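# Assemble two printed parts to match the sample

## Task

Join the two printed parts so they match the already-assembled example sitting on the stand; the robot must not topple or be left leaning, and nothing may be knocked over or pushed out of the work area.

## Robot and tools

Robot: a Dexmate Vega, a three-wheeled mobile base (two steering front wheels, passive rear caster) carrying a Z-folding torso (thigh, shank, chest), a head camera and two 7-joint arms, each ending in a two-finger gripper with a wrist camera. It starts in the stand posture (hip 0.469, knee 1.617, waist 1.048). Other torso presets (hip, knee, waist): stand_high 0.78, 1.57, 0.44; lean_20 0.52, 1.05, 0.18; lean_45 0.52, 1.05, -0.26; low_lean_45 0, 0, -0.79. Chest forward lean equals knee - hip - waist.

Frames: all positions are metres. The base frame sits on the floor under the turning point, 0.185 m behind the front axle; x ahead, y to the left, z up. left_hand and right_hand are reported in it: a point between the fingers 0.033 m back from the closed tips, fingers along its z, closing along its y, camera on its -x side. Reported hand positions can be off, worse at long reach. base_odometry is in the frame the base had at scene start and counts only wheel rotation, so slip looks like travel.

move: one action per call; every motion in it starts at once. Allowed combinations: base and/or joints, optionally with speeds or min_time_s; or target, optionally with min_time_s.
- base: an object with exactly one key, a relative offset from where the base last reported itself. translate_m (m, -2 to 2, + forward); strafe_m (m, -2 to 2, + left, heading may drift about 0.02 rad); rotate_rad (rad, -3.2 to 3.2, + counter-clockwise seen from above). Front wheels re-steer before a new direction, up to 1.1 s.
- joints: an object of absolute joint angles in rad, keyed by name (torso_hip_rad, torso_knee_rad, torso_waist_rad, left_/right_ shoulder_pitch, shoulder_yaw, upper_arm_roll, elbow, forearm_roll, wrist_pitch, wrist_yaw, gripper, head_pan_rad, head_tilt_rad, head_camera_tilt_rad). Key ranges: hip 0 to 1.57, knee 0 to 3.141, waist -1.57 to 1.57; grippers 0 (shut) to 0.785; left shoulder pitch + lowers the arm, right shoulder pitch - lowers it; left wrist pitch + tips the hand down, right wrist pitch - does. Elbow -3.041 to 0.214, negative bends up. Arm folds, in key order shoulder_pitch to wrist_yaw: left 1, 0.5, -0.6, -2.5, 0, -0.9, 0; right -1, -0.5, 0.6, -2.5, 0, 0.9, 0. Fold arms before going to low_lean_45.
- target: an absolute hand pose for one hand: side ("left"/"right"), x, y, z (base frame, m, -3 to 3), pitch_deg (-30 to 95; 90 fingers down, 0 level), heading_deg (0 fingers forward, + counter-clockwise), optional roll_deg (default 0, + clockwise viewed from behind the hand), headings and rolls -360 to 360; optional line_only true forces a straight-line path or refusal. Checked only against the robot itself, not the scene; robot must be stationary. Without a straight path an arc is used that may swing the elbow wide. If a result says short (part of ...), resend the same target.
- speeds: per-motion top speed for this action: translate_m 0.04 to 0.5 m/s (default 0.3), strafe_m 0.04 to 0.3, rotate_rad 0.1 to 0.6 rad/s.
- min_time_s: 0.1 to 8, the shortest duration for arm and head motions.
- cameras: list of head_camera, left_wrist_camera, right_wrist_camera or all; the pictures line gives their order. An empty move returns state and all images.

Result lines: move reads done or the worst status. base_status, joint_status, left_hand_status, right_hand_status: done, off_target (resting away, may still push), contact_stop (arm pressed nearly full torque ~0.6 s; its whole group stops and holds), contact_stop_at_<key>, time_out, not_followed (collision check withheld it; may keep trying), reached (within 10 mm and 2 degrees), short, refused (nothing moved; later calls in that reply are skipped), limit_stop_at_motor_heat, unfinished. turned_by_wheels and turned_by_imu show rotation since the last result; imu over 0.03 rad after a straight drive suggests a bump. base_tilt gives forward/right lean in degrees (about 2 degrees bias). Joint torques and motor temperatures are listed per arm joint; MOTOR HOT appears at 65 C, arm shuts down at 80 C.

wait: seconds 0 to 10, optional cameras; robot keeps its last command.
zoom_image: camera plus region [x0, y0, x1, y1] in pixels of its latest image, at most 504 by 504. Head image 896x560, wrist images 672x420.
read_manual: licence texts only.
finished_scene: ends the scene permanently; the parts must stay assembled on their own.

Gripper: fingers swing in a V; gap at the hand point is about 0.24 x angle - 0.002 m. The reported angle does not show whether something is held; commanding below the fitting angle squeezes, harder the further below, and a hard squeeze can eject a wide part. Heavy loads sag about 0.02 m. About 4 kg per hand at long reach.

Avoid: tipping the robot (nothing prevents it, and it cannot recover), ending tilted, arms striking or pressing each other (can end the scene), grippers closing on the other hand, dropping or flinging parts, releasing a moving part, hitting furniture hard, driving fast with the chest forward or a load out, pressing an arm after a stop (back it off first), long stretched holds that heat motors, and torque faults (contact torque at limits: shoulder 142, upper arm roll and elbow 76, forearm and wrist 23.7 N m). The base does not stop at obstacles. Head panning is free only with head_tilt_rad 0 or less and head_camera_tilt_rad between -1.1 and 0.9.

Each tool is called after "Call:" by a JSON object that holds its "method" and its "body".

## Session

Call:
{"method": "move", "body": {}}

Scene clock: 0.00 s.
Joint torques (N m): no reading
Motor temperatures (°C): left_arm=[31 29 29 30 32 37 40] | right_arm=[29 29 30 33 35 37 35]
base_odometry: x=+0.000 y=+0.000 heading=+0.000
turned_by_wheels: +0.000
turned_by_imu: +0.000
base_tilt: forward=-0.5 right=+0.1
base_status: not commanded
joint_positions: torso_hip_rad=+0.469 torso_knee_rad=+1.617 torso_waist_rad=+1.048 left_shoulder_pitch_rad=+2.208 left_shoulder_yaw_rad=+0.019 left_upper_arm_roll_rad=-0.010 left_elbow_rad=-1.105 left_forearm_roll_rad=-0.012 left_wrist_pitch_rad=-0.481 left_wrist_yaw_rad=-0.018 left_gripper_rad=+0.005 right_shoulder_pitch_rad=-2.202 right_shoulder_yaw_rad=+0.012 right_upper_arm_roll_rad=+0.007 right_elbow_rad=-1.107 right_forearm_roll_rad=-0.015 right_wrist_pitch_rad=+0.483 right_wrist_yaw_rad=+0.000 right_gripper_rad=+0.005 head_pan_rad=+0.000 head_tilt_rad=+0.000 head_camera_tilt_rad=+0.000
joint_status: not commanded
chest: x=-0.0111 y=+0.0000 z=+1.4155 quat_wxyz=(+0.999, +0.000, +0.050, +0.000) (m; base frame)
left_hand: x=+0.1672 y=+0.2407 z=+0.6208 quat_wxyz=(+0.412, +0.004, +0.911, +0.000) pitch_deg=+41.3 heading_deg=-0.2 roll_deg=+0.4 back=up (m; base frame)
right_hand: x=+0.1739 y=-0.2265 z=+0.6230 quat_wxyz=(+0.417, +0.000, +0.909, +0.000) pitch_deg=+40.8 heading_deg=+0.0 roll_deg=-0.1 back=up (m; base frame)
pictures: head_camera, left_wrist_camera, right_wrist_camera

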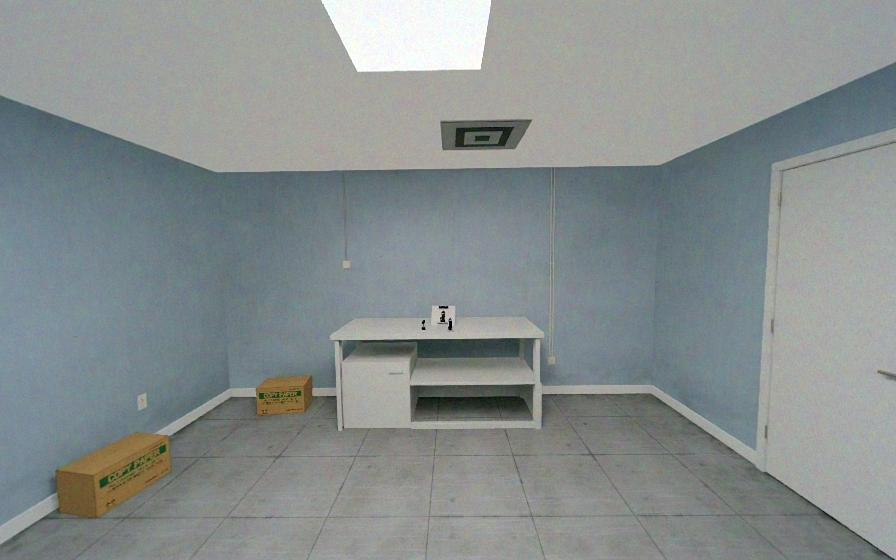

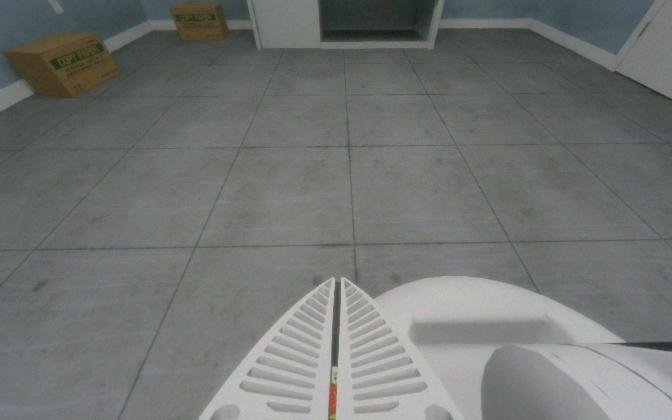

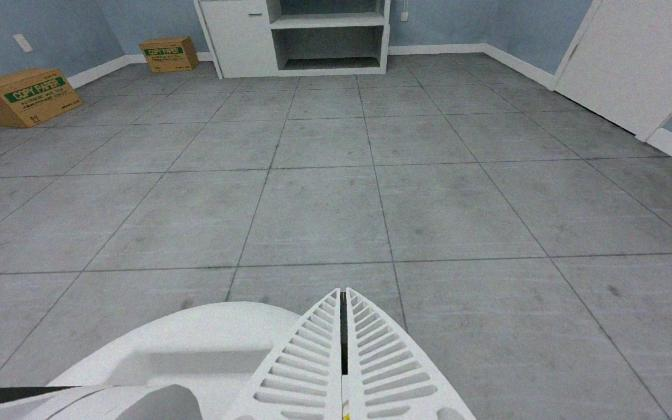

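Call:
{"method": "zoom_image", "body": {"camera": "head_camera", "region": [380, 290, 500, 350]}}

Call:
{"method": "zoom_image", "body": {"camera": "head_camera", "region": [320, 290, 560, 440]}}

Scaled by 4.200 from the camera's 896x560 image, which has a finer 960x600 frame.

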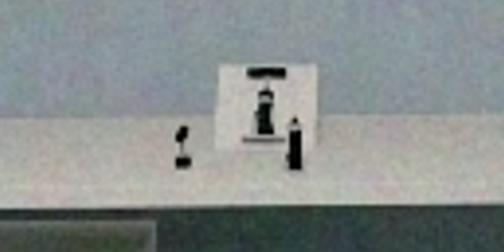

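Scaled by 2.100 from the camera's 896x560 image, which has a finer 960x600 frame.

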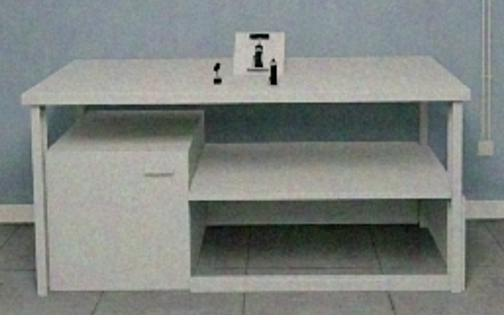

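Call:
{"method": "move", "body": {"base": {"translate_m": 1.5}, "joints": {"head_camera_tilt_rad": 0.4}, "cameras": ["head_camera"]}}

Scene clock: 8.37 s.
Joint torques (N m): left_arm=[3.44 -0.09 -0.74 -1.55 -0.29 -1.4 0.06] | right_arm=[-4.49 0.94 -0.24 -2.7 0.18 1.82 0.34]
move: done
base_odometry: x=+1.500 y=-0.001 heading=+0.000
turned_by_wheels: +0.000
turned_by_imu: -0.002
base_tilt: forward=-0.3 right=+0.2
base_status: done
joint_positions: torso_hip_rad=+0.469 torso_knee_rad=+1.617 torso_waist_rad=+1.048 left_shoulder_pitch_rad=+2.208 left_shoulder_yaw_rad=+0.019 left_upper_arm_roll_rad=-0.010 left_elbow_rad=-1.105 left_forearm_roll_rad=-0.012 left_wrist_pitch_rad=-0.481 left_wrist_yaw_rad=-0.018 left_gripper_rad=+0.005 right_shoulder_pitch_rad=-2.202 right_shoulder_yaw_rad=+0.012 right_upper_arm_roll_rad=+0.007 right_elbow_rad=-1.107 right_forearm_roll_rad=-0.015 right_wrist_pitch_rad=+0.483 right_wrist_yaw_rad=+0.000 right_gripper_rad=+0.005 head_pan_rad=+0.000 head_tilt_rad=+0.000 head_camera_tilt_rad=+0.400
joint_status: all done
chest: x=-0.0111 y=+0.0000 z=+1.4155 quat_wxyz=(+0.999, +0.000, +0.050, +0.000) (m; base frame)
left_hand: x=+0.1672 y=+0.2407 z=+0.6208 quat_wxyz=(+0.412, +0.004, +0.911, +0.000) pitch_deg=+41.3 heading_deg=-0.2 roll_deg=+0.4 back=up (m; base frame)
right_hand: x=+0.1739 y=-0.2265 z=+0.6230 quat_wxyz=(+0.417, +0.000, +0.909, +0.000) pitch_deg=+40.8 heading_deg=+0.0 roll_deg=-0.1 back=up (m; base frame)
pictures: head_camera

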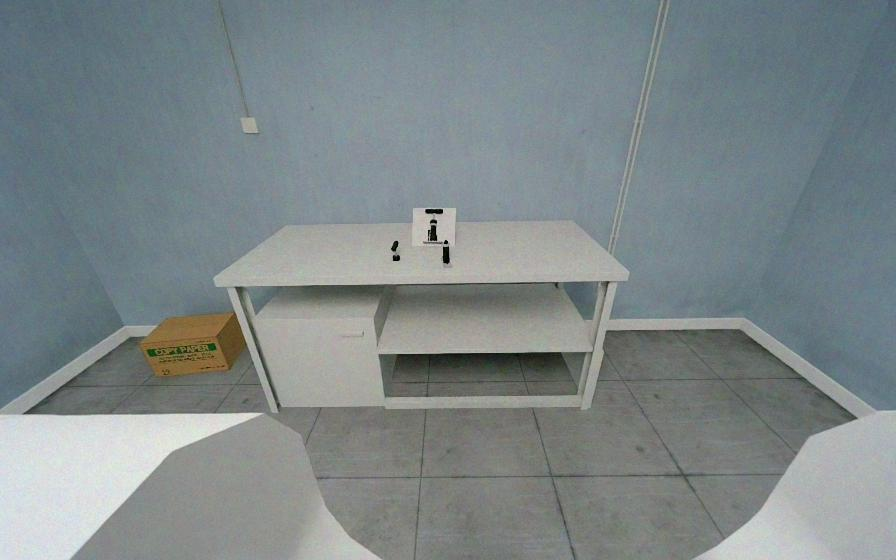

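Call:
{"method": "zoom_image", "body": {"camera": "head_camera", "region": [370, 190, 490, 280]}}

Scaled by 4.200 from the camera's 896x560 image, which has a finer 960x600 frame.

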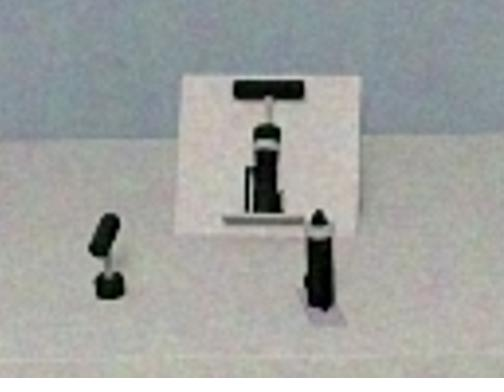

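Call:
{"method": "move", "body": {"base": {"translate_m": 0.45}, "joints": {"head_camera_tilt_rad": 0.6}, "cameras": ["head_camera"]}}

Scene clock: 13.83 s.
Joint torques (N m): left_arm=[3.97 -0.29 0.33 -1.96 -0.55 -1.42 -0.22] | right_arm=[-4.62 0.19 0.49 -3.22 0.21 1.44 0.07]
move: done
base_odometry: x=+1.950 y=-0.001 heading=+0.001
turned_by_wheels: +0.000
turned_by_imu: -0.001
base_tilt: forward=-0.2 right=+0.2
base_status: done
joint_positions: torso_hip_rad=+0.469 torso_knee_rad=+1.617 torso_waist_rad=+1.048 left_shoulder_pitch_rad=+2.208 left_shoulder_yaw_rad=+0.019 left_upper_arm_roll_rad=-0.010 left_elbow_rad=-1.105 left_forearm_roll_rad=-0.012 left_wrist_pitch_rad=-0.481 left_wrist_yaw_rad=-0.018 left_gripper_rad=+0.005 right_shoulder_pitch_rad=-2.202 right_shoulder_yaw_rad=+0.012 right_upper_arm_roll_rad=+0.007 right_elbow_rad=-1.107 right_forearm_roll_rad=-0.015 right_wrist_pitch_rad=+0.483 right_wrist_yaw_rad=+0.000 right_gripper_rad=+0.005 head_pan_rad=+0.000 head_tilt_rad=+0.000 head_camera_tilt_rad=+0.600
joint_status: all done
chest: x=-0.0111 y=+0.0000 z=+1.4155 quat_wxyz=(+0.999, +0.000, +0.050, +0.000) (m; base frame)
left_hand: x=+0.1672 y=+0.2407 z=+0.6208 quat_wxyz=(+0.412, +0.004, +0.911, +0.000) pitch_deg=+41.3 heading_deg=-0.2 roll_deg=+0.4 back=up (m; base frame)
right_hand: x=+0.1739 y=-0.2265 z=+0.6230 quat_wxyz=(+0.417, -0.001, +0.909, +0.000) pitch_deg=+40.8 heading_deg=+0.0 roll_deg=-0.1 back=up (m; base frame)
pictures: head_camera

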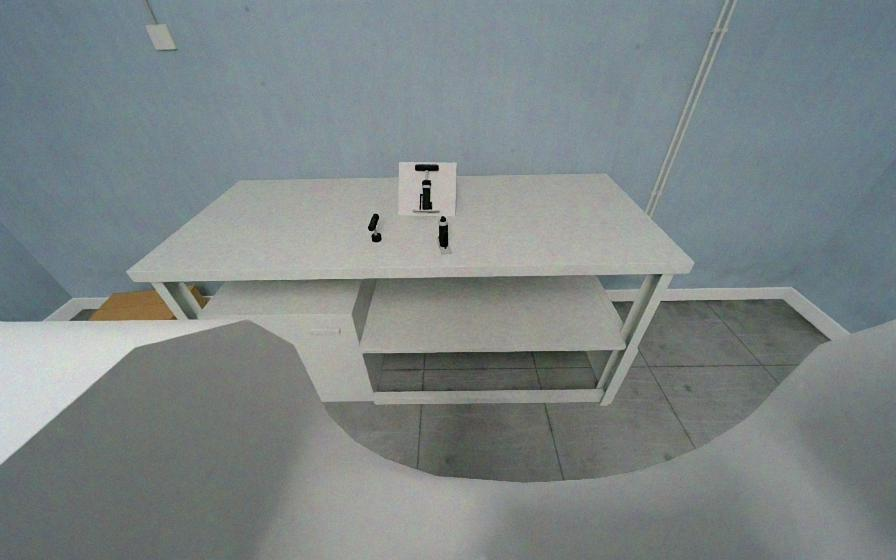

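Call:
{"method": "zoom_image", "body": {"camera": "head_camera", "region": [350, 150, 470, 270]}}

Scaled by 4.200 from the camera's 896x560 image, which has a finer 960x600 frame.

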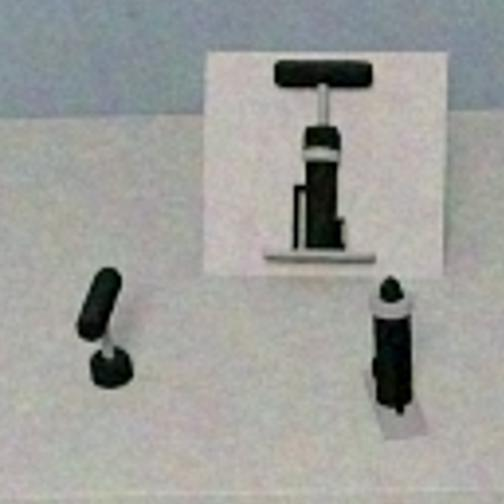

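Call:
{"method": "move", "body": {"target": {"side": "left", "x": 0.35, "y": 0.3, "z": 0.95, "pitch_deg": 45, "heading_deg": 0, "roll_deg": 0}, "cameras": []}}

Call:
{"method": "move", "body": {"target": {"side": "right", "x": 0.35, "y": -0.3, "z": 0.95, "pitch_deg": 45, "heading_deg": 0, "roll_deg": 0}, "cameras": ["all"]}}

Scene clock: 28.37 s.
Joint torques (N m): left_arm=[-9.12 4.29 -3.29 -6.81 0.05 -0.75 -0.43] | right_arm=[-3.51 -0.99 0.04 -2.54 0.03 1.74 0.08]
move: done
base_odometry: x=+1.950 y=-0.001 heading=+0.001
turned_by_wheels: +0.000
turned_by_imu: -0.003
base_tilt: forward=-0.3 right=+0.0
base_status: not commanded
joint_positions: torso_hip_rad=+0.469 torso_knee_rad=+1.617 torso_waist_rad=+1.048 left_shoulder_pitch_rad=+2.222 left_shoulder_yaw_rad=+0.107 left_upper_arm_roll_rad=-0.300 left_elbow_rad=-2.714 left_forearm_roll_rad=-0.256 left_wrist_pitch_rad=+1.197 left_wrist_yaw_rad=-0.066 left_gripper_rad=+0.005 right_shoulder_pitch_rad=-2.202 right_shoulder_yaw_rad=+0.012 right_upper_arm_roll_rad=+0.007 right_elbow_rad=-1.107 right_forearm_roll_rad=-0.015 right_wrist_pitch_rad=+0.483 right_wrist_yaw_rad=+0.000 right_gripper_rad=+0.005 head_pan_rad=+0.000 head_tilt_rad=+0.000 head_camera_tilt_rad=+0.600
joint_status: not commanded
chest: x=-0.0111 y=+0.0000 z=+1.4155 quat_wxyz=(+0.999, +0.000, +0.050, +0.000) (m; base frame)
left_hand: x=+0.3495 y=+0.2999 z=+0.9489 quat_wxyz=(+0.382, +0.000, +0.924, +0.000) pitch_deg=+45.0 heading_deg=+0.0 roll_deg=+0.0 back=up (m; base frame)
left_hand_status: reached (straight line, planned for 6.3 s): 1 mm and 0.0 deg off.
right_hand: x=+0.1739 y=-0.2265 z=+0.6230 quat_wxyz=(+0.417, -0.001, +0.909, +0.000) pitch_deg=+40.8 heading_deg=+0.0 roll_deg=-0.1 back=up (m; base frame)
pictures: none
No camera images: "cameras" was empty.

Scene clock: 36.13 s.
Joint torques (N m): left_arm=[-7.1 4.92 -3.54 -7.1 -0.27 -1.02 -0.14] | right_arm=[7.98 -3.27 6.24 -8.03 0.52 0.87 0.06]
move: done
base_odometry: x=+1.950 y=-0.001 heading=+0.001
turned_by_wheels: +0.000
turned_by_imu: -0.002
base_tilt: forward=-0.1 right=+0.0
base_status: not commanded
joint_positions: torso_hip_rad=+0.469 torso_knee_rad=+1.617 torso_waist_rad=+1.048 left_shoulder_pitch_rad=+2.220 left_shoulder_yaw_rad=+0.108 left_upper_arm_roll_rad=-0.301 left_elbow_rad=-2.716 left_forearm_roll_rad=-0.257 left_wrist_pitch_rad=+1.202 left_wrist_yaw_rad=-0.066 left_gripper_rad=+0.005 right_shoulder_pitch_rad=-2.217 right_shoulder_yaw_rad=-0.086 right_upper_arm_roll_rad=+0.290 right_elbow_rad=-2.717 right_forearm_roll_rad=+0.199 right_wrist_pitch_rad=-1.203 right_wrist_yaw_rad=+0.108 right_gripper_rad=+0.005 head_pan_rad=+0.000 head_tilt_rad=+0.000 head_camera_tilt_rad=+0.600
joint_status: not commanded
chest: x=-0.0111 y=+0.0000 z=+1.4155 quat_wxyz=(+0.999, +0.000, +0.050, +0.000) (m; base frame)
left_hand: x=+0.3497 y=+0.3000 z=+0.9497 quat_wxyz=(+0.382, +0.000, +0.924, +0.000) pitch_deg=+45.0 heading_deg=+0.0 roll_deg=+0.0 back=up (m; base frame)
right_hand: x=+0.3495 y=-0.2997 z=+0.9489 quat_wxyz=(+0.382, +0.000, +0.924, +0.000) pitch_deg=+45.0 heading_deg=+0.0 roll_deg=+0.0 back=up (m; base frame)
right_hand_status: reached (straight line, planned for 6.4 s): 1 mm and 0.0 deg off.
pictures: head_camera, left_wrist_camera, right_wrist_camera

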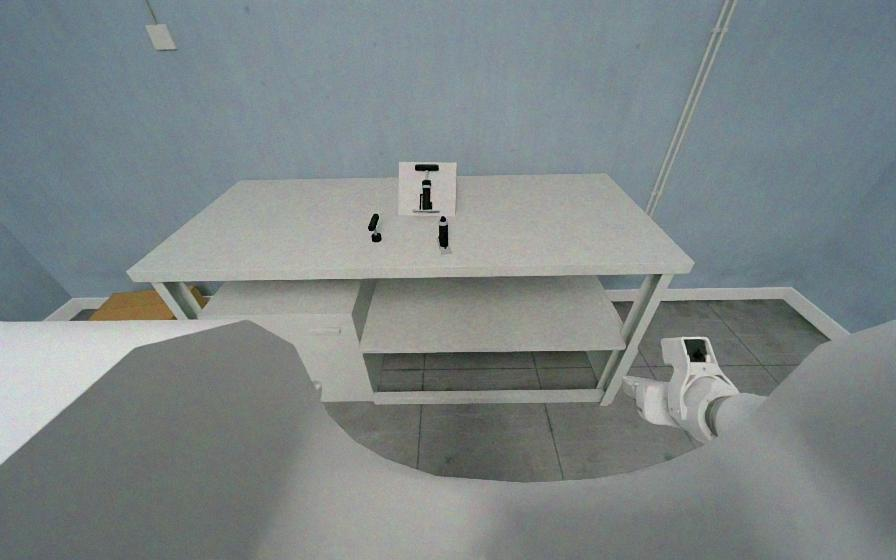

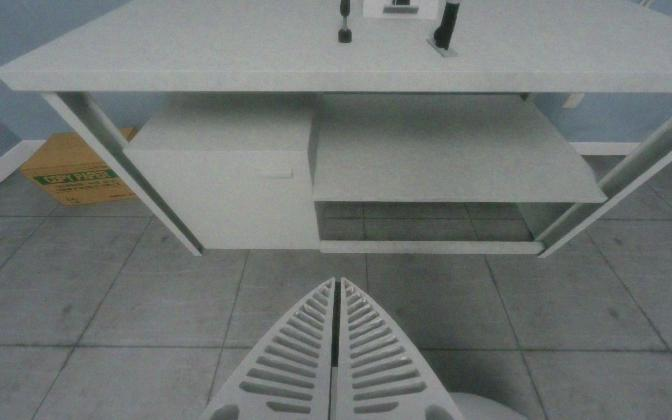

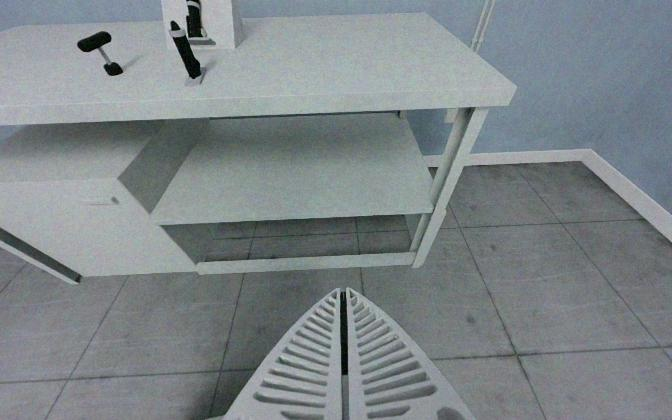

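Call:
{"method": "zoom_image", "body": {"camera": "right_wrist_camera", "region": [60, 0, 260, 100]}}

Call:
{"method": "zoom_image", "body": {"camera": "left_wrist_camera", "region": [310, 0, 490, 80]}}

Scaled by 2.520 from the camera's 672x420 image, which has a finer 960x600 frame.

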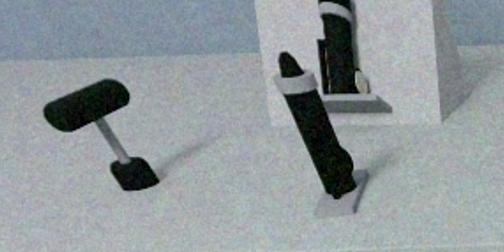

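Scaled by 2.800 from the camera's 672x420 image, which has a finer 960x600 frame.

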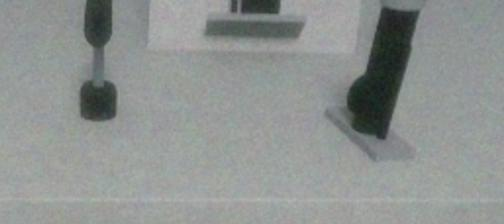

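Call:
{"method": "move", "body": {"base": {"translate_m": 0.28}, "joints": {"head_camera_tilt_rad": 0.75}, "cameras": ["all"]}}

Scene clock: 40.93 s.
Joint torques (N m): left_arm=[-7.93 4.15 -3.08 -6.38 0.11 -0.53 -0.36] | right_arm=[6.09 -3.5 6.41 -8.16 0.3 1.57 0.27]
move: done
base_odometry: x=+2.230 y=-0.001 heading=+0.001
turned_by_wheels: +0.000
turned_by_imu: -0.001
base_tilt: forward=-0.4 right=+0.1
base_status: done
joint_positions: torso_hip_rad=+0.469 torso_knee_rad=+1.617 torso_waist_rad=+1.048 left_shoulder_pitch_rad=+2.220 left_shoulder_yaw_rad=+0.108 left_upper_arm_roll_rad=-0.301 left_elbow_rad=-2.716 left_forearm_roll_rad=-0.257 left_wrist_pitch_rad=+1.202 left_wrist_yaw_rad=-0.066 left_gripper_rad=+0.005 right_shoulder_pitch_rad=-2.214 right_shoulder_yaw_rad=-0.087 right_upper_arm_roll_rad=+0.292 right_elbow_rad=-2.719 right_forearm_roll_rad=+0.200 right_wrist_pitch_rad=-1.207 right_wrist_yaw_rad=+0.108 right_gripper_rad=+0.005 head_pan_rad=+0.000 head_tilt_rad=+0.000 head_camera_tilt_rad=+0.750
joint_status: all done
chest: x=-0.0110 y=+0.0000 z=+1.4155 quat_wxyz=(+0.999, +0.000, +0.050, +0.000) (m; base frame)
left_hand: x=+0.3498 y=+0.3000 z=+0.9497 quat_wxyz=(+0.382, +0.000, +0.924, +0.000) pitch_deg=+45.1 heading_deg=+0.0 roll_deg=+0.0 back=up (m; base frame)
right_hand: x=+0.3498 y=-0.2999 z=+0.9497 quat_wxyz=(+0.382, +0.000, +0.924, +0.000) pitch_deg=+45.0 heading_deg=+0.0 roll_deg=+0.0 back=up (m; base frame)
pictures: head_camera, left_wrist_camera, right_wrist_camera

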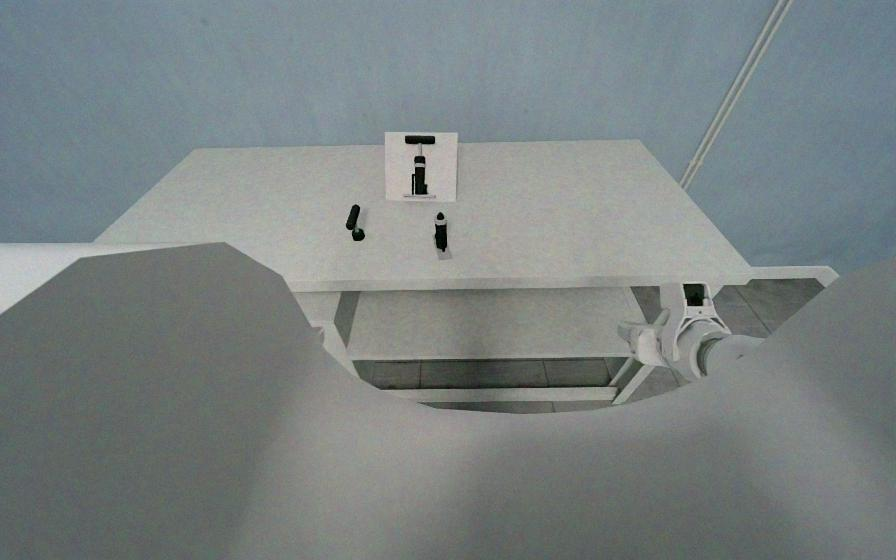

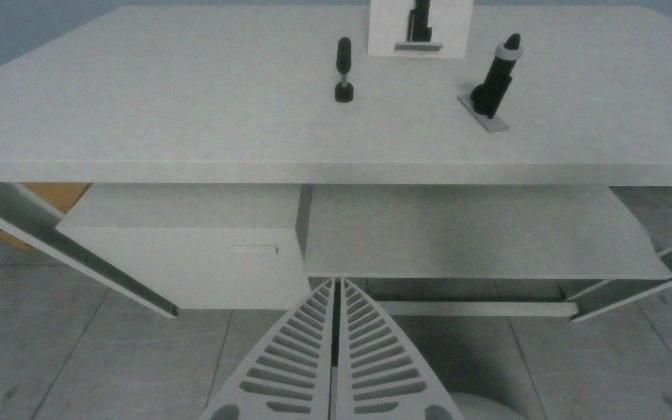

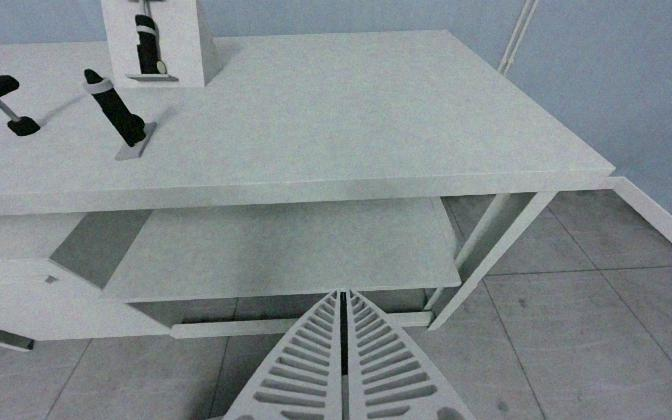

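Call:
{"method": "zoom_image", "body": {"camera": "head_camera", "region": [330, 120, 470, 280]}}

Call:
{"method": "zoom_image", "body": {"camera": "left_wrist_camera", "region": [310, 0, 550, 150]}}

Call:
{"method": "zoom_image", "body": {"camera": "right_wrist_camera", "region": [0, 0, 240, 180]}}

Scaled by 3.150 from the camera's 896x560 image, which has a finer 960x600 frame.

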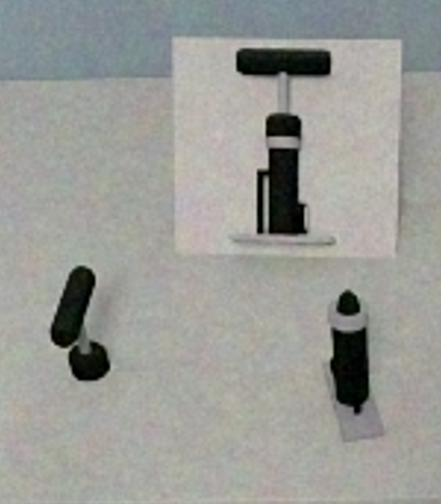

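Scaled by 2.100 from the camera's 672x420 image, which has a finer 960x600 frame.

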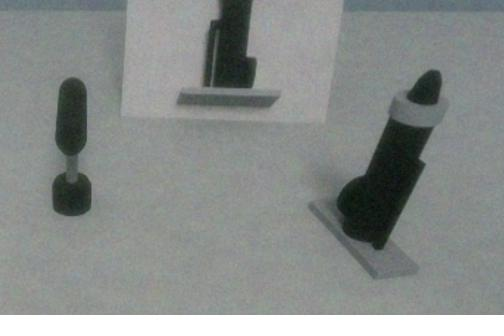

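Scaled by 2.100 from the camera's 672x420 image, which has a finer 960x600 frame.

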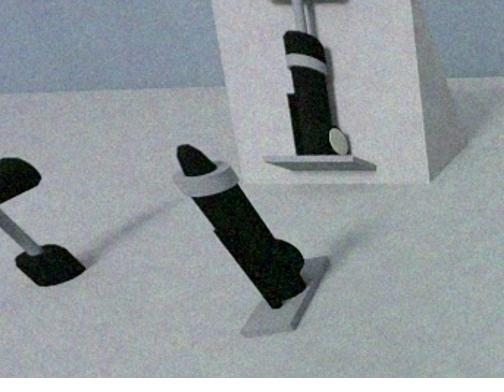

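Call:
{"method": "move", "body": {"base": {"translate_m": 0.16}, "joints": {"head_camera_tilt_rad": 0.85}, "cameras": ["all"]}}

Scene clock: 45.70 s.
Joint torques (N m): left_arm=[-4.62 2.94 -2.44 -6.53 0.22 -0.61 -0.39] | right_arm=[5.45 -1.47 5.45 -9.3 0.49 0.96 0.2]
move: done
base_odometry: x=+2.390 y=-0.001 heading=+0.002
turned_by_wheels: +0.001
turned_by_imu: -0.001
base_tilt: forward=-0.4 right=+0.2
base_status: done
joint_positions: torso_hip_rad=+0.469 torso_knee_rad=+1.617 torso_waist_rad=+1.048 left_shoulder_pitch_rad=+2.220 left_shoulder_yaw_rad=+0.108 left_upper_arm_roll_rad=-0.301 left_elbow_rad=-2.716 left_forearm_roll_rad=-0.257 left_wrist_pitch_rad=+1.202 left_wrist_yaw_rad=-0.066 left_gripper_rad=+0.005 right_shoulder_pitch_rad=-2.214 right_shoulder_yaw_rad=-0.087 right_upper_arm_roll_rad=+0.292 right_elbow_rad=-2.719 right_forearm_roll_rad=+0.200 right_wrist_pitch_rad=-1.207 right_wrist_yaw_rad=+0.109 right_gripper_rad=+0.005 head_pan_rad=+0.000 head_tilt_rad=+0.000 head_camera_tilt_rad=+0.850
joint_status: all done
chest: x=-0.0110 y=+0.0000 z=+1.4155 quat_wxyz=(+0.999, +0.000, +0.050, +0.000) (m; base frame)
left_hand: x=+0.3498 y=+0.3000 z=+0.9497 quat_wxyz=(+0.382, +0.000, +0.924, +0.000) pitch_deg=+45.0 heading_deg=+0.0 roll_deg=+0.0 back=up (m; base frame)
right_hand: x=+0.3498 y=-0.2999 z=+0.9497 quat_wxyz=(+0.382, +0.000, +0.924, +0.000) pitch_deg=+45.0 heading_deg=+0.0 roll_deg=+0.0 back=up (m; base frame)
pictures: head_camera, left_wrist_camera, right_wrist_camera

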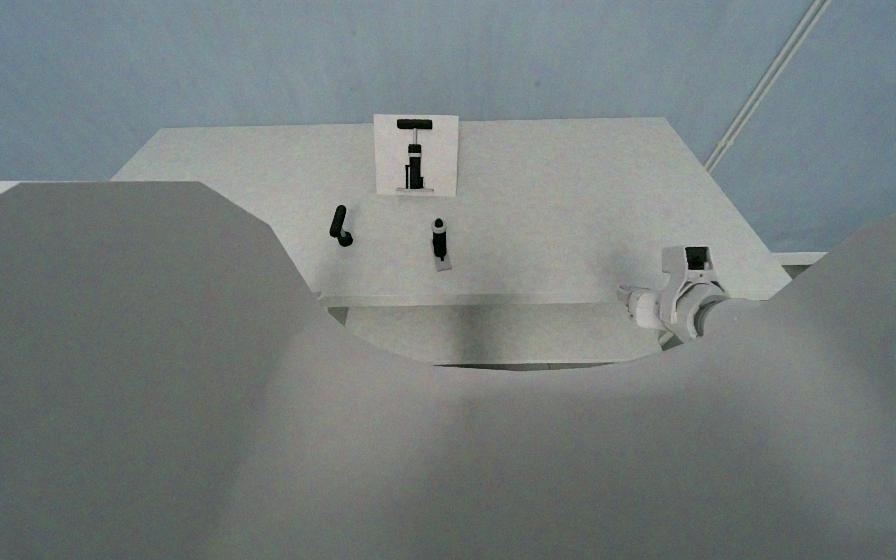

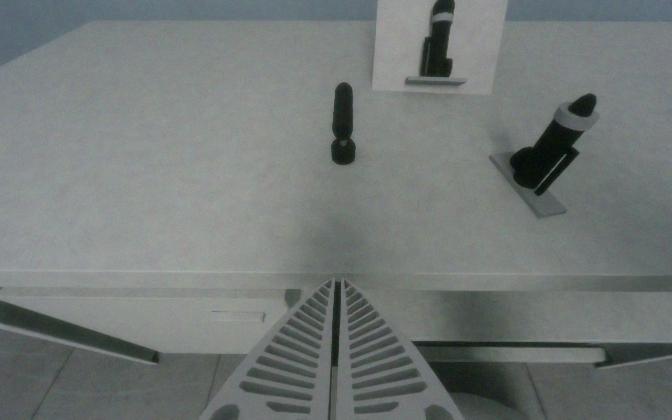

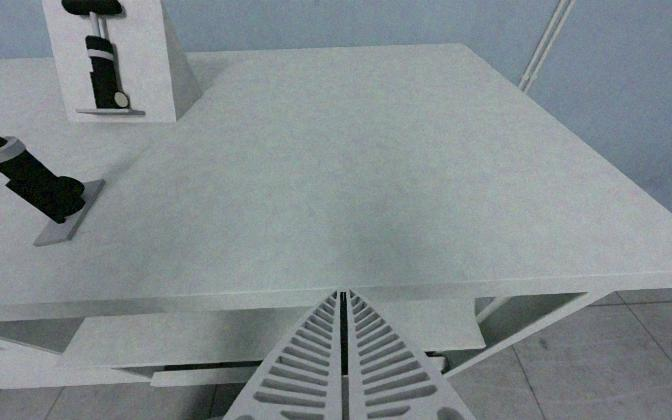

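Call:
{"method": "zoom_image", "body": {"camera": "left_wrist_camera", "region": [300, 60, 400, 180]}}

Call:
{"method": "zoom_image", "body": {"camera": "left_wrist_camera", "region": [470, 80, 620, 230]}}

Call:
{"method": "zoom_image", "body": {"camera": "right_wrist_camera", "region": [0, 0, 200, 260]}}

Call:
{"method": "zoom_image", "body": {"camera": "head_camera", "region": [320, 100, 480, 290]}}

Scaled by 4.200 from the camera's 672x420 image, which has a finer 960x600 frame.

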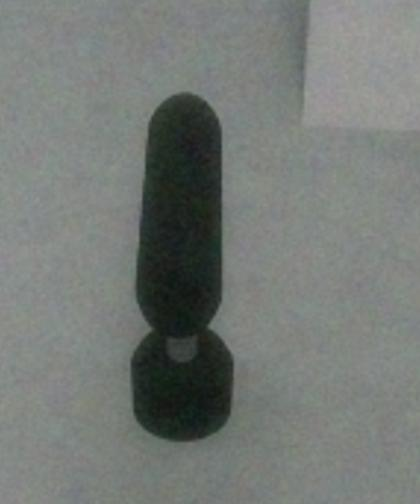

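Scaled by 3.360 from the camera's 672x420 image, which has a finer 960x600 frame.

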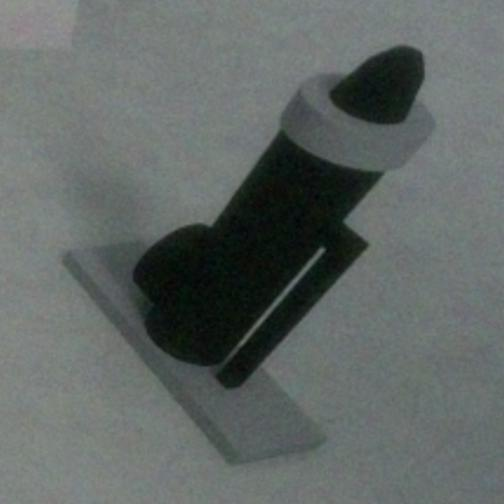

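Scaled by 1.938 from the camera's 672x420 image, which has a finer 960x600 frame.

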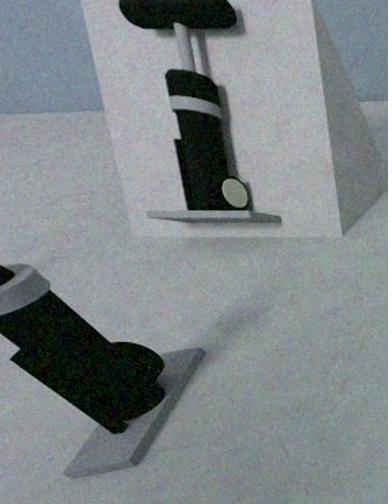

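Scaled by 2.653 from the camera's 896x560 image, which has a finer 960x600 frame.

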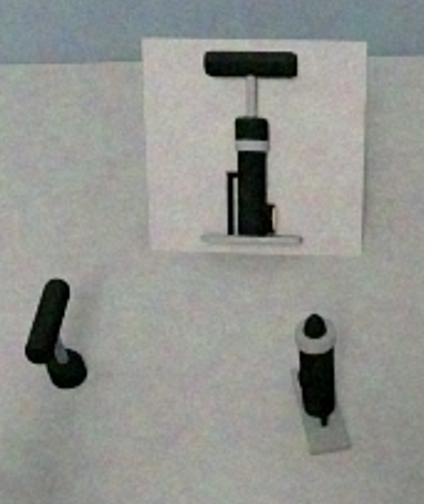

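Call:
{"method": "move", "body": {"target": {"side": "left", "x": 0.38, "y": 0.29, "z": 1.10, "pitch_deg": 50, "heading_deg": 0, "roll_deg": 0}, "cameras": []}}

Call:
{"method": "move", "body": {"target": {"side": "right", "x": 0.35, "y": -0.25, "z": 1.15, "pitch_deg": 50, "heading_deg": 10, "roll_deg": 0}, "cameras": ["all"]}}

Scene clock: 60.00 s.
Joint torques (N m): left_arm=[1.43 4.93 -8.87 -0.44 0.4 0.2 -0.67] | right_arm=[4.81 -0.8 6.2 -8.28 0.3 1.44 0.36]
move: done
base_odometry: x=+2.390 y=-0.001 heading=+0.002
turned_by_wheels: +0.000
turned_by_imu: -0.003
base_tilt: forward=-0.2 right=+0.2
base_status: not commanded
joint_positions: torso_hip_rad=+0.469 torso_knee_rad=+1.617 torso_waist_rad=+1.048 left_shoulder_pitch_rad=+2.742 left_shoulder_yaw_rad=+1.298 left_upper_arm_roll_rad=-1.155 left_elbow_rad=-2.625 left_forearm_roll_rad=+1.005 left_wrist_pitch_rad=-0.563 left_wrist_yaw_rad=-1.016 left_gripper_rad=+0.005 right_shoulder_pitch_rad=-2.214 right_shoulder_yaw_rad=-0.087 right_upper_arm_roll_rad=+0.292 right_elbow_rad=-2.719 right_forearm_roll_rad=+0.200 right_wrist_pitch_rad=-1.207 right_wrist_yaw_rad=+0.109 right_gripper_rad=+0.005 head_pan_rad=+0.000 head_tilt_rad=+0.000 head_camera_tilt_rad=+0.850
joint_status: not commanded
chest: x=-0.0110 y=+0.0000 z=+1.4155 quat_wxyz=(+0.999, +0.000, +0.050, +0.000) (m; base frame)
left_hand: x=+0.3797 y=+0.2892 z=+1.0998 quat_wxyz=(+0.003, +0.940, +0.003, +0.342) pitch_deg=+50.0 heading_deg=-0.3 roll_deg=-0.7 back=down (m; base frame)
left_hand_status: reached (checked arc [the straight line was blocked; over the whole arc the hand travels 0.45 m to end 0.15 m from its start, up to 0.10 m off the straight line; left_wrist_pitch_rad turns most, 1.77 rad; on the way or at its end the hand turns up to 180 deg from its attitude at the start], planned for 5.9 s): 1 mm and 0.5 deg off.
right_hand: x=+0.3498 y=-0.2999 z=+0.9497 quat_wxyz=(+0.382, +0.000, +0.924, +0.000) pitch_deg=+45.0 heading_deg=+0.0 roll_deg=+0.0 back=up (m; base frame)
pictures: none
No camera images: "cameras" was empty.

Scene clock: 67.63 s.
Joint torques (N m): left_arm=[2.39 3.53 -7.81 1.33 0.25 0.92 -0.01] | right_arm=[-2.89 -0.26 10.61 1.34 -0.38 -0.95 0.1]
move: done
base_odometry: x=+2.390 y=-0.001 heading=+0.002
turned_by_wheels: +0.000
turned_by_imu: -0.002
base_tilt: forward=-0.5 right=+0.1
base_status: not commanded
joint_positions: torso_hip_rad=+0.469 torso_knee_rad=+1.617 torso_waist_rad=+1.048 left_shoulder_pitch_rad=+2.743 left_shoulder_yaw_rad=+1.301 left_upper_arm_roll_rad=-1.158 left_elbow_rad=-2.625 left_forearm_roll_rad=+1.008 left_wrist_pitch_rad=-0.567 left_wrist_yaw_rad=-1.018 left_gripper_rad=+0.005 right_shoulder_pitch_rad=-3.039 right_shoulder_yaw_rad=-1.258 right_upper_arm_roll_rad=+1.615 right_elbow_rad=-2.712 right_forearm_roll_rad=-0.886 right_wrist_pitch_rad=+0.664 right_wrist_yaw_rad=+0.889 right_gripper_rad=+0.005 head_pan_rad=+0.000 head_tilt_rad=+0.000 head_camera_tilt_rad=+0.850
joint_status: not commanded
chest: x=-0.0110 y=+0.0000 z=+1.4155 quat_wxyz=(+0.999, +0.000, +0.050, +0.000) (m; base frame)
left_hand: x=+0.3800 y=+0.2899 z=+1.1000 quat_wxyz=(+0.000, +0.940, +0.000, +0.342) pitch_deg=+50.0 heading_deg=+0.0 roll_deg=+0.0 back=down (m; base frame)
right_hand: x=+0.3498 y=-0.2495 z=+1.1499 quat_wxyz=(+0.032, -0.936, -0.079, -0.341) pitch_deg=+50.0 heading_deg=+10.3 roll_deg=+0.6 back=down (m; base frame)
right_hand_status: reached (checked arc [the straight line was blocked; over the whole arc the hand travels 0.54 m to end 0.21 m from its start, up to 0.18 m off the straight line; right_wrist_pitch_rad turns most, 1.88 rad; on the way or at its end the hand turns up to 180 deg from its attitude at the start], planned for 6.2 s): 1 mm and 0.5 deg off.
pictures: head_camera, left_wrist_camera, right_wrist_camera

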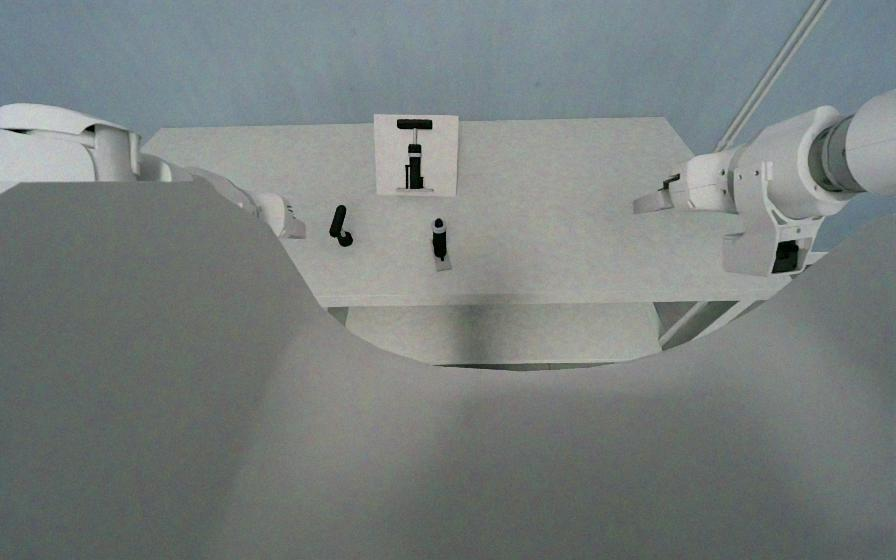

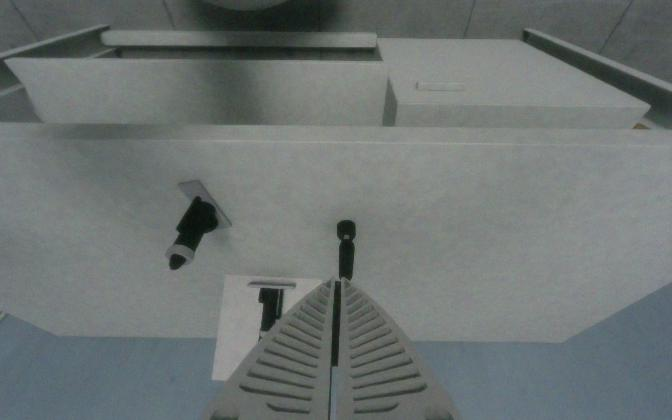

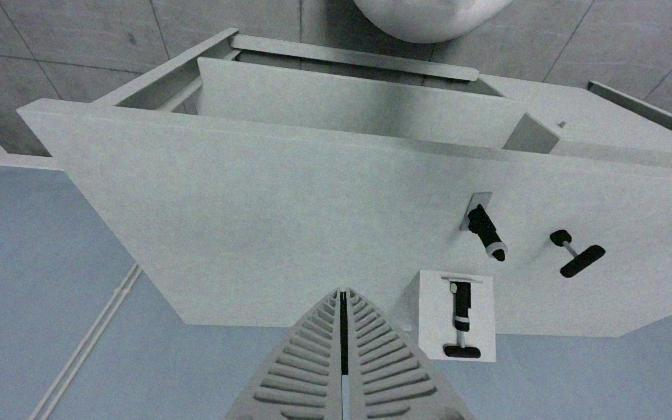

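Call:
{"method": "zoom_image", "body": {"camera": "right_wrist_camera", "region": [440, 170, 620, 300]}}

Call:
{"method": "zoom_image", "body": {"camera": "left_wrist_camera", "region": [150, 170, 370, 300]}}

Call:
{"method": "zoom_image", "body": {"camera": "head_camera", "region": [320, 190, 480, 290]}}

Scaled by 2.800 from the camera's 672x420 image, which has a finer 960x600 frame.

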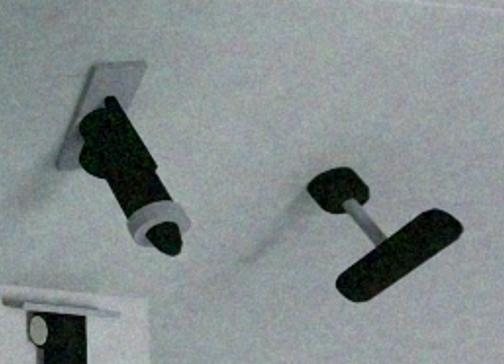

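Scaled by 2.291 from the camera's 672x420 image, which has a finer 960x600 frame.

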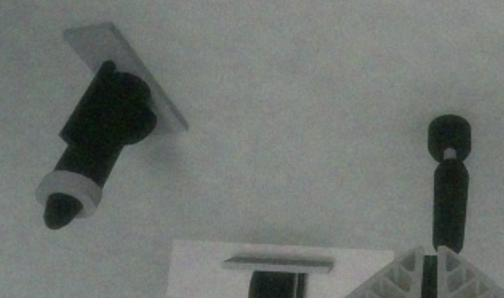

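Scaled by 3.150 from the camera's 896x560 image, which has a finer 960x600 frame.

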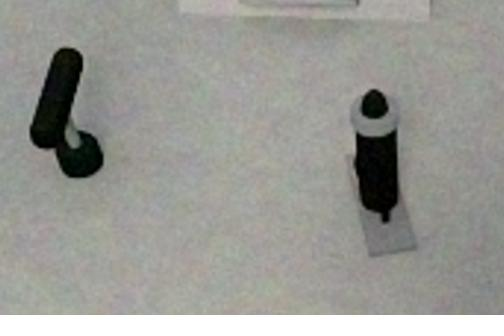

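Call:
{"method": "move", "body": {"joints": {"torso_hip_rad": 1.0135, "torso_knee_rad": 2.318, "torso_waist_rad": 1.155}, "cameras": ["all"]}}

Scene clock: 79.43 s.
Joint torques (N m): left_arm=[1.54 5.97 -9.02 0.51 0.37 0.99 -0.19] | right_arm=[-2.41 0.76 9.95 0.78 -0.13 -1.64 -0.04]
move: done
base_odometry: x=+2.390 y=-0.001 heading=+0.002
turned_by_wheels: +0.000
turned_by_imu: -0.002
base_tilt: forward=-0.4 right=+0.1
base_status: not commanded
joint_positions: torso_hip_rad=+1.013 torso_knee_rad=+2.318 torso_waist_rad=+1.155 left_shoulder_pitch_rad=+2.743 left_shoulder_yaw_rad=+1.301 left_upper_arm_roll_rad=-1.158 left_elbow_rad=-2.625 left_forearm_roll_rad=+1.008 left_wrist_pitch_rad=-0.567 left_wrist_yaw_rad=-1.018 left_gripper_rad=+0.005 right_shoulder_pitch_rad=-3.041 right_shoulder_yaw_rad=-1.261 right_upper_arm_roll_rad=+1.618 right_elbow_rad=-2.712 right_forearm_roll_rad=-0.889 right_wrist_pitch_rad=+0.668 right_wrist_yaw_rad=+0.890 right_gripper_rad=+0.005 head_pan_rad=+0.000 head_tilt_rad=+0.000 head_camera_tilt_rad=+0.850
joint_status: all done
chest: x=-0.1001 y=+0.0000 z=+1.5501 quat_wxyz=(+0.997, +0.000, +0.075, +0.000) (m; base frame)
left_hand: x=+0.2748 y=+0.2899 z=+1.2157 quat_wxyz=(+0.000, +0.948, +0.000, +0.319) pitch_deg=+52.8 heading_deg=+0.0 roll_deg=+0.0 back=down (m; base frame)
right_hand: x=+0.2473 y=-0.2499 z=+1.2670 quat_wxyz=(+0.032, -0.944, -0.081, -0.317) pitch_deg=+52.8 heading_deg=+10.7 roll_deg=+0.8 back=down (m; base frame)
pictures: head_camera, left_wrist_camera, right_wrist_camera

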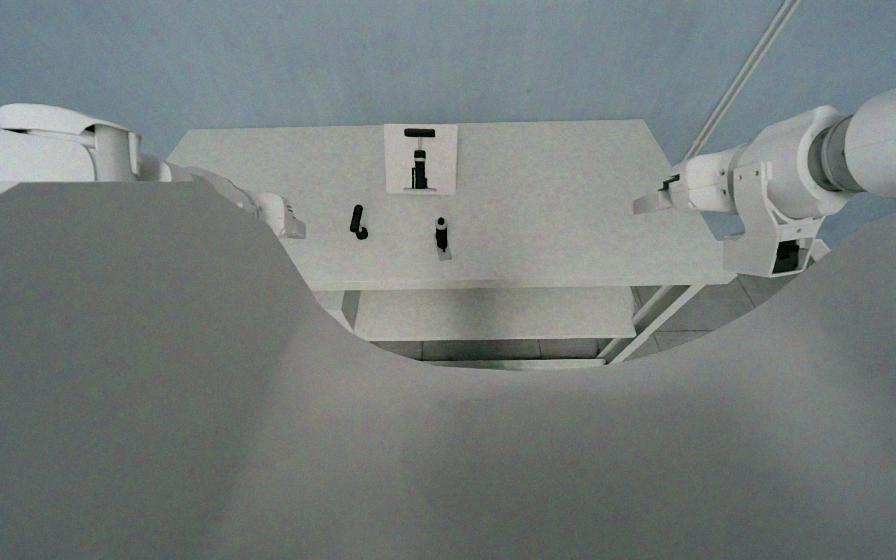

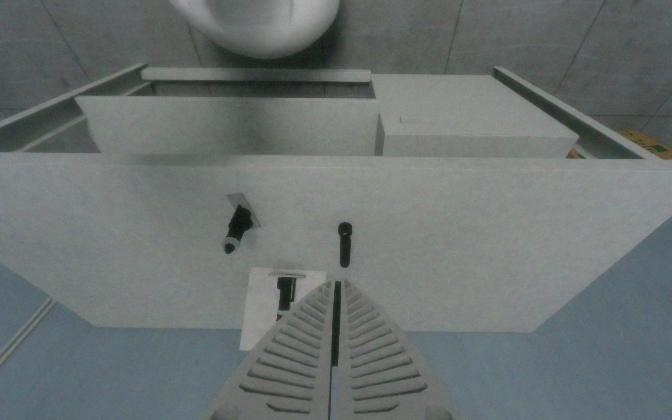

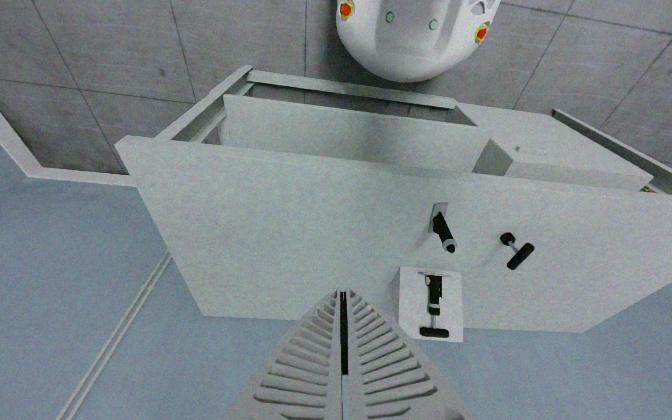

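Call:
{"method": "move", "body": {"joints": {"left_shoulder_pitch_rad": 1.453, "left_shoulder_yaw_rad": 0.1, "left_upper_arm_roll_rad": 0.0, "left_elbow_rad": -2.1, "left_forearm_roll_rad": 0.0, "left_wrist_pitch_rad": 1.197, "left_wrist_yaw_rad": -0.1}, "min_time_s": 7, "cameras": ["all"]}}

Scene clock: 90.30 s.
Joint torques (N m): left_arm=[-16.86 -1.71 -0.37 -5.06 -0.02 -0.97 0.16] | right_arm=[-2.08 -0.85 11.22 1.42 -0.45 -0.12 0.21]
move: done
base_odometry: x=+2.390 y=-0.001 heading=+0.002
turned_by_wheels: +0.000
turned_by_imu: -0.003
base_tilt: forward=-0.1 right=+0.3
base_status: not commanded
joint_positions: torso_hip_rad=+1.013 torso_knee_rad=+2.318 torso_waist_rad=+1.155 left_shoulder_pitch_rad=+1.457 left_shoulder_yaw_rad=+0.104 left_upper_arm_roll_rad=-0.004 left_elbow_rad=-2.102 left_forearm_roll_rad=+0.003 left_wrist_pitch_rad=+1.192 left_wrist_yaw_rad=-0.103 left_gripper_rad=+0.005 right_shoulder_pitch_rad=-3.041 right_shoulder_yaw_rad=-1.261 right_upper_arm_roll_rad=+1.618 right_elbow_rad=-2.712 right_forearm_roll_rad=-0.889 right_wrist_pitch_rad=+0.668 right_wrist_yaw_rad=+0.890 right_gripper_rad=+0.005 head_pan_rad=+0.000 head_tilt_rad=+0.000 head_camera_tilt_rad=+0.850
joint_status: all done
chest: x=-0.1001 y=+0.0000 z=+1.5501 quat_wxyz=(+0.997, +0.000, +0.075, +0.000) (m; base frame)
left_hand: x=+0.4980 y=+0.2425 z=+1.0791 quat_wxyz=(+0.421, +0.044, +0.906, +0.002) pitch_deg=+40.2 heading_deg=-2.5 roll_deg=+3.0 back=up (m; base frame)
right_hand: x=+0.2473 y=-0.2499 z=+1.2670 quat_wxyz=(+0.032, -0.944, -0.081, -0.317) pitch_deg=+52.8 heading_deg=+10.7 roll_deg=+0.8 back=down (m; base frame)
pictures: head_camera, left_wrist_camera, right_wrist_camera

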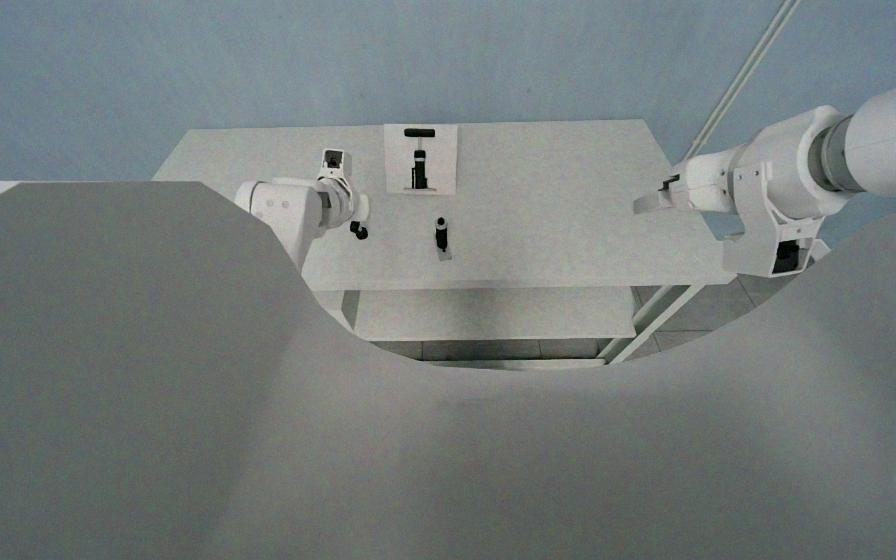

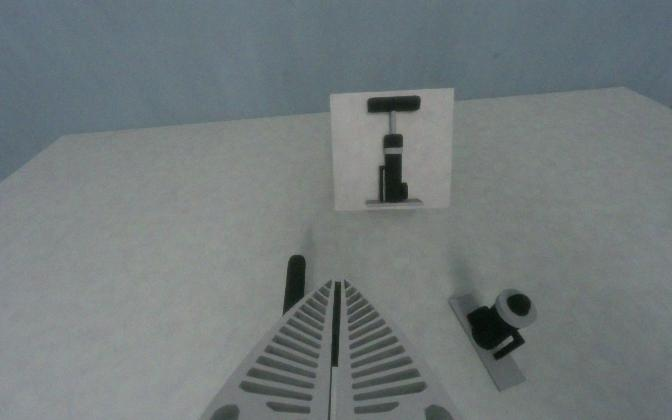

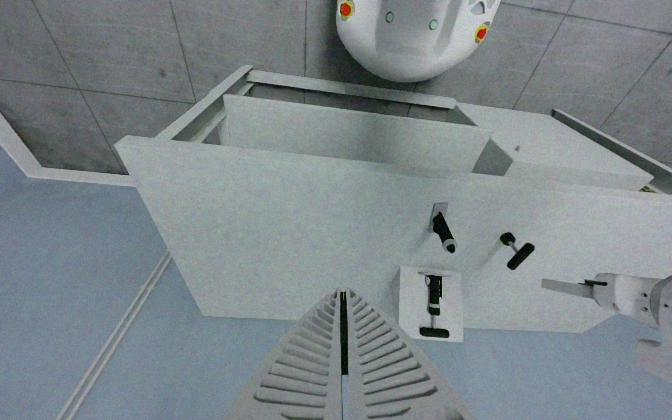

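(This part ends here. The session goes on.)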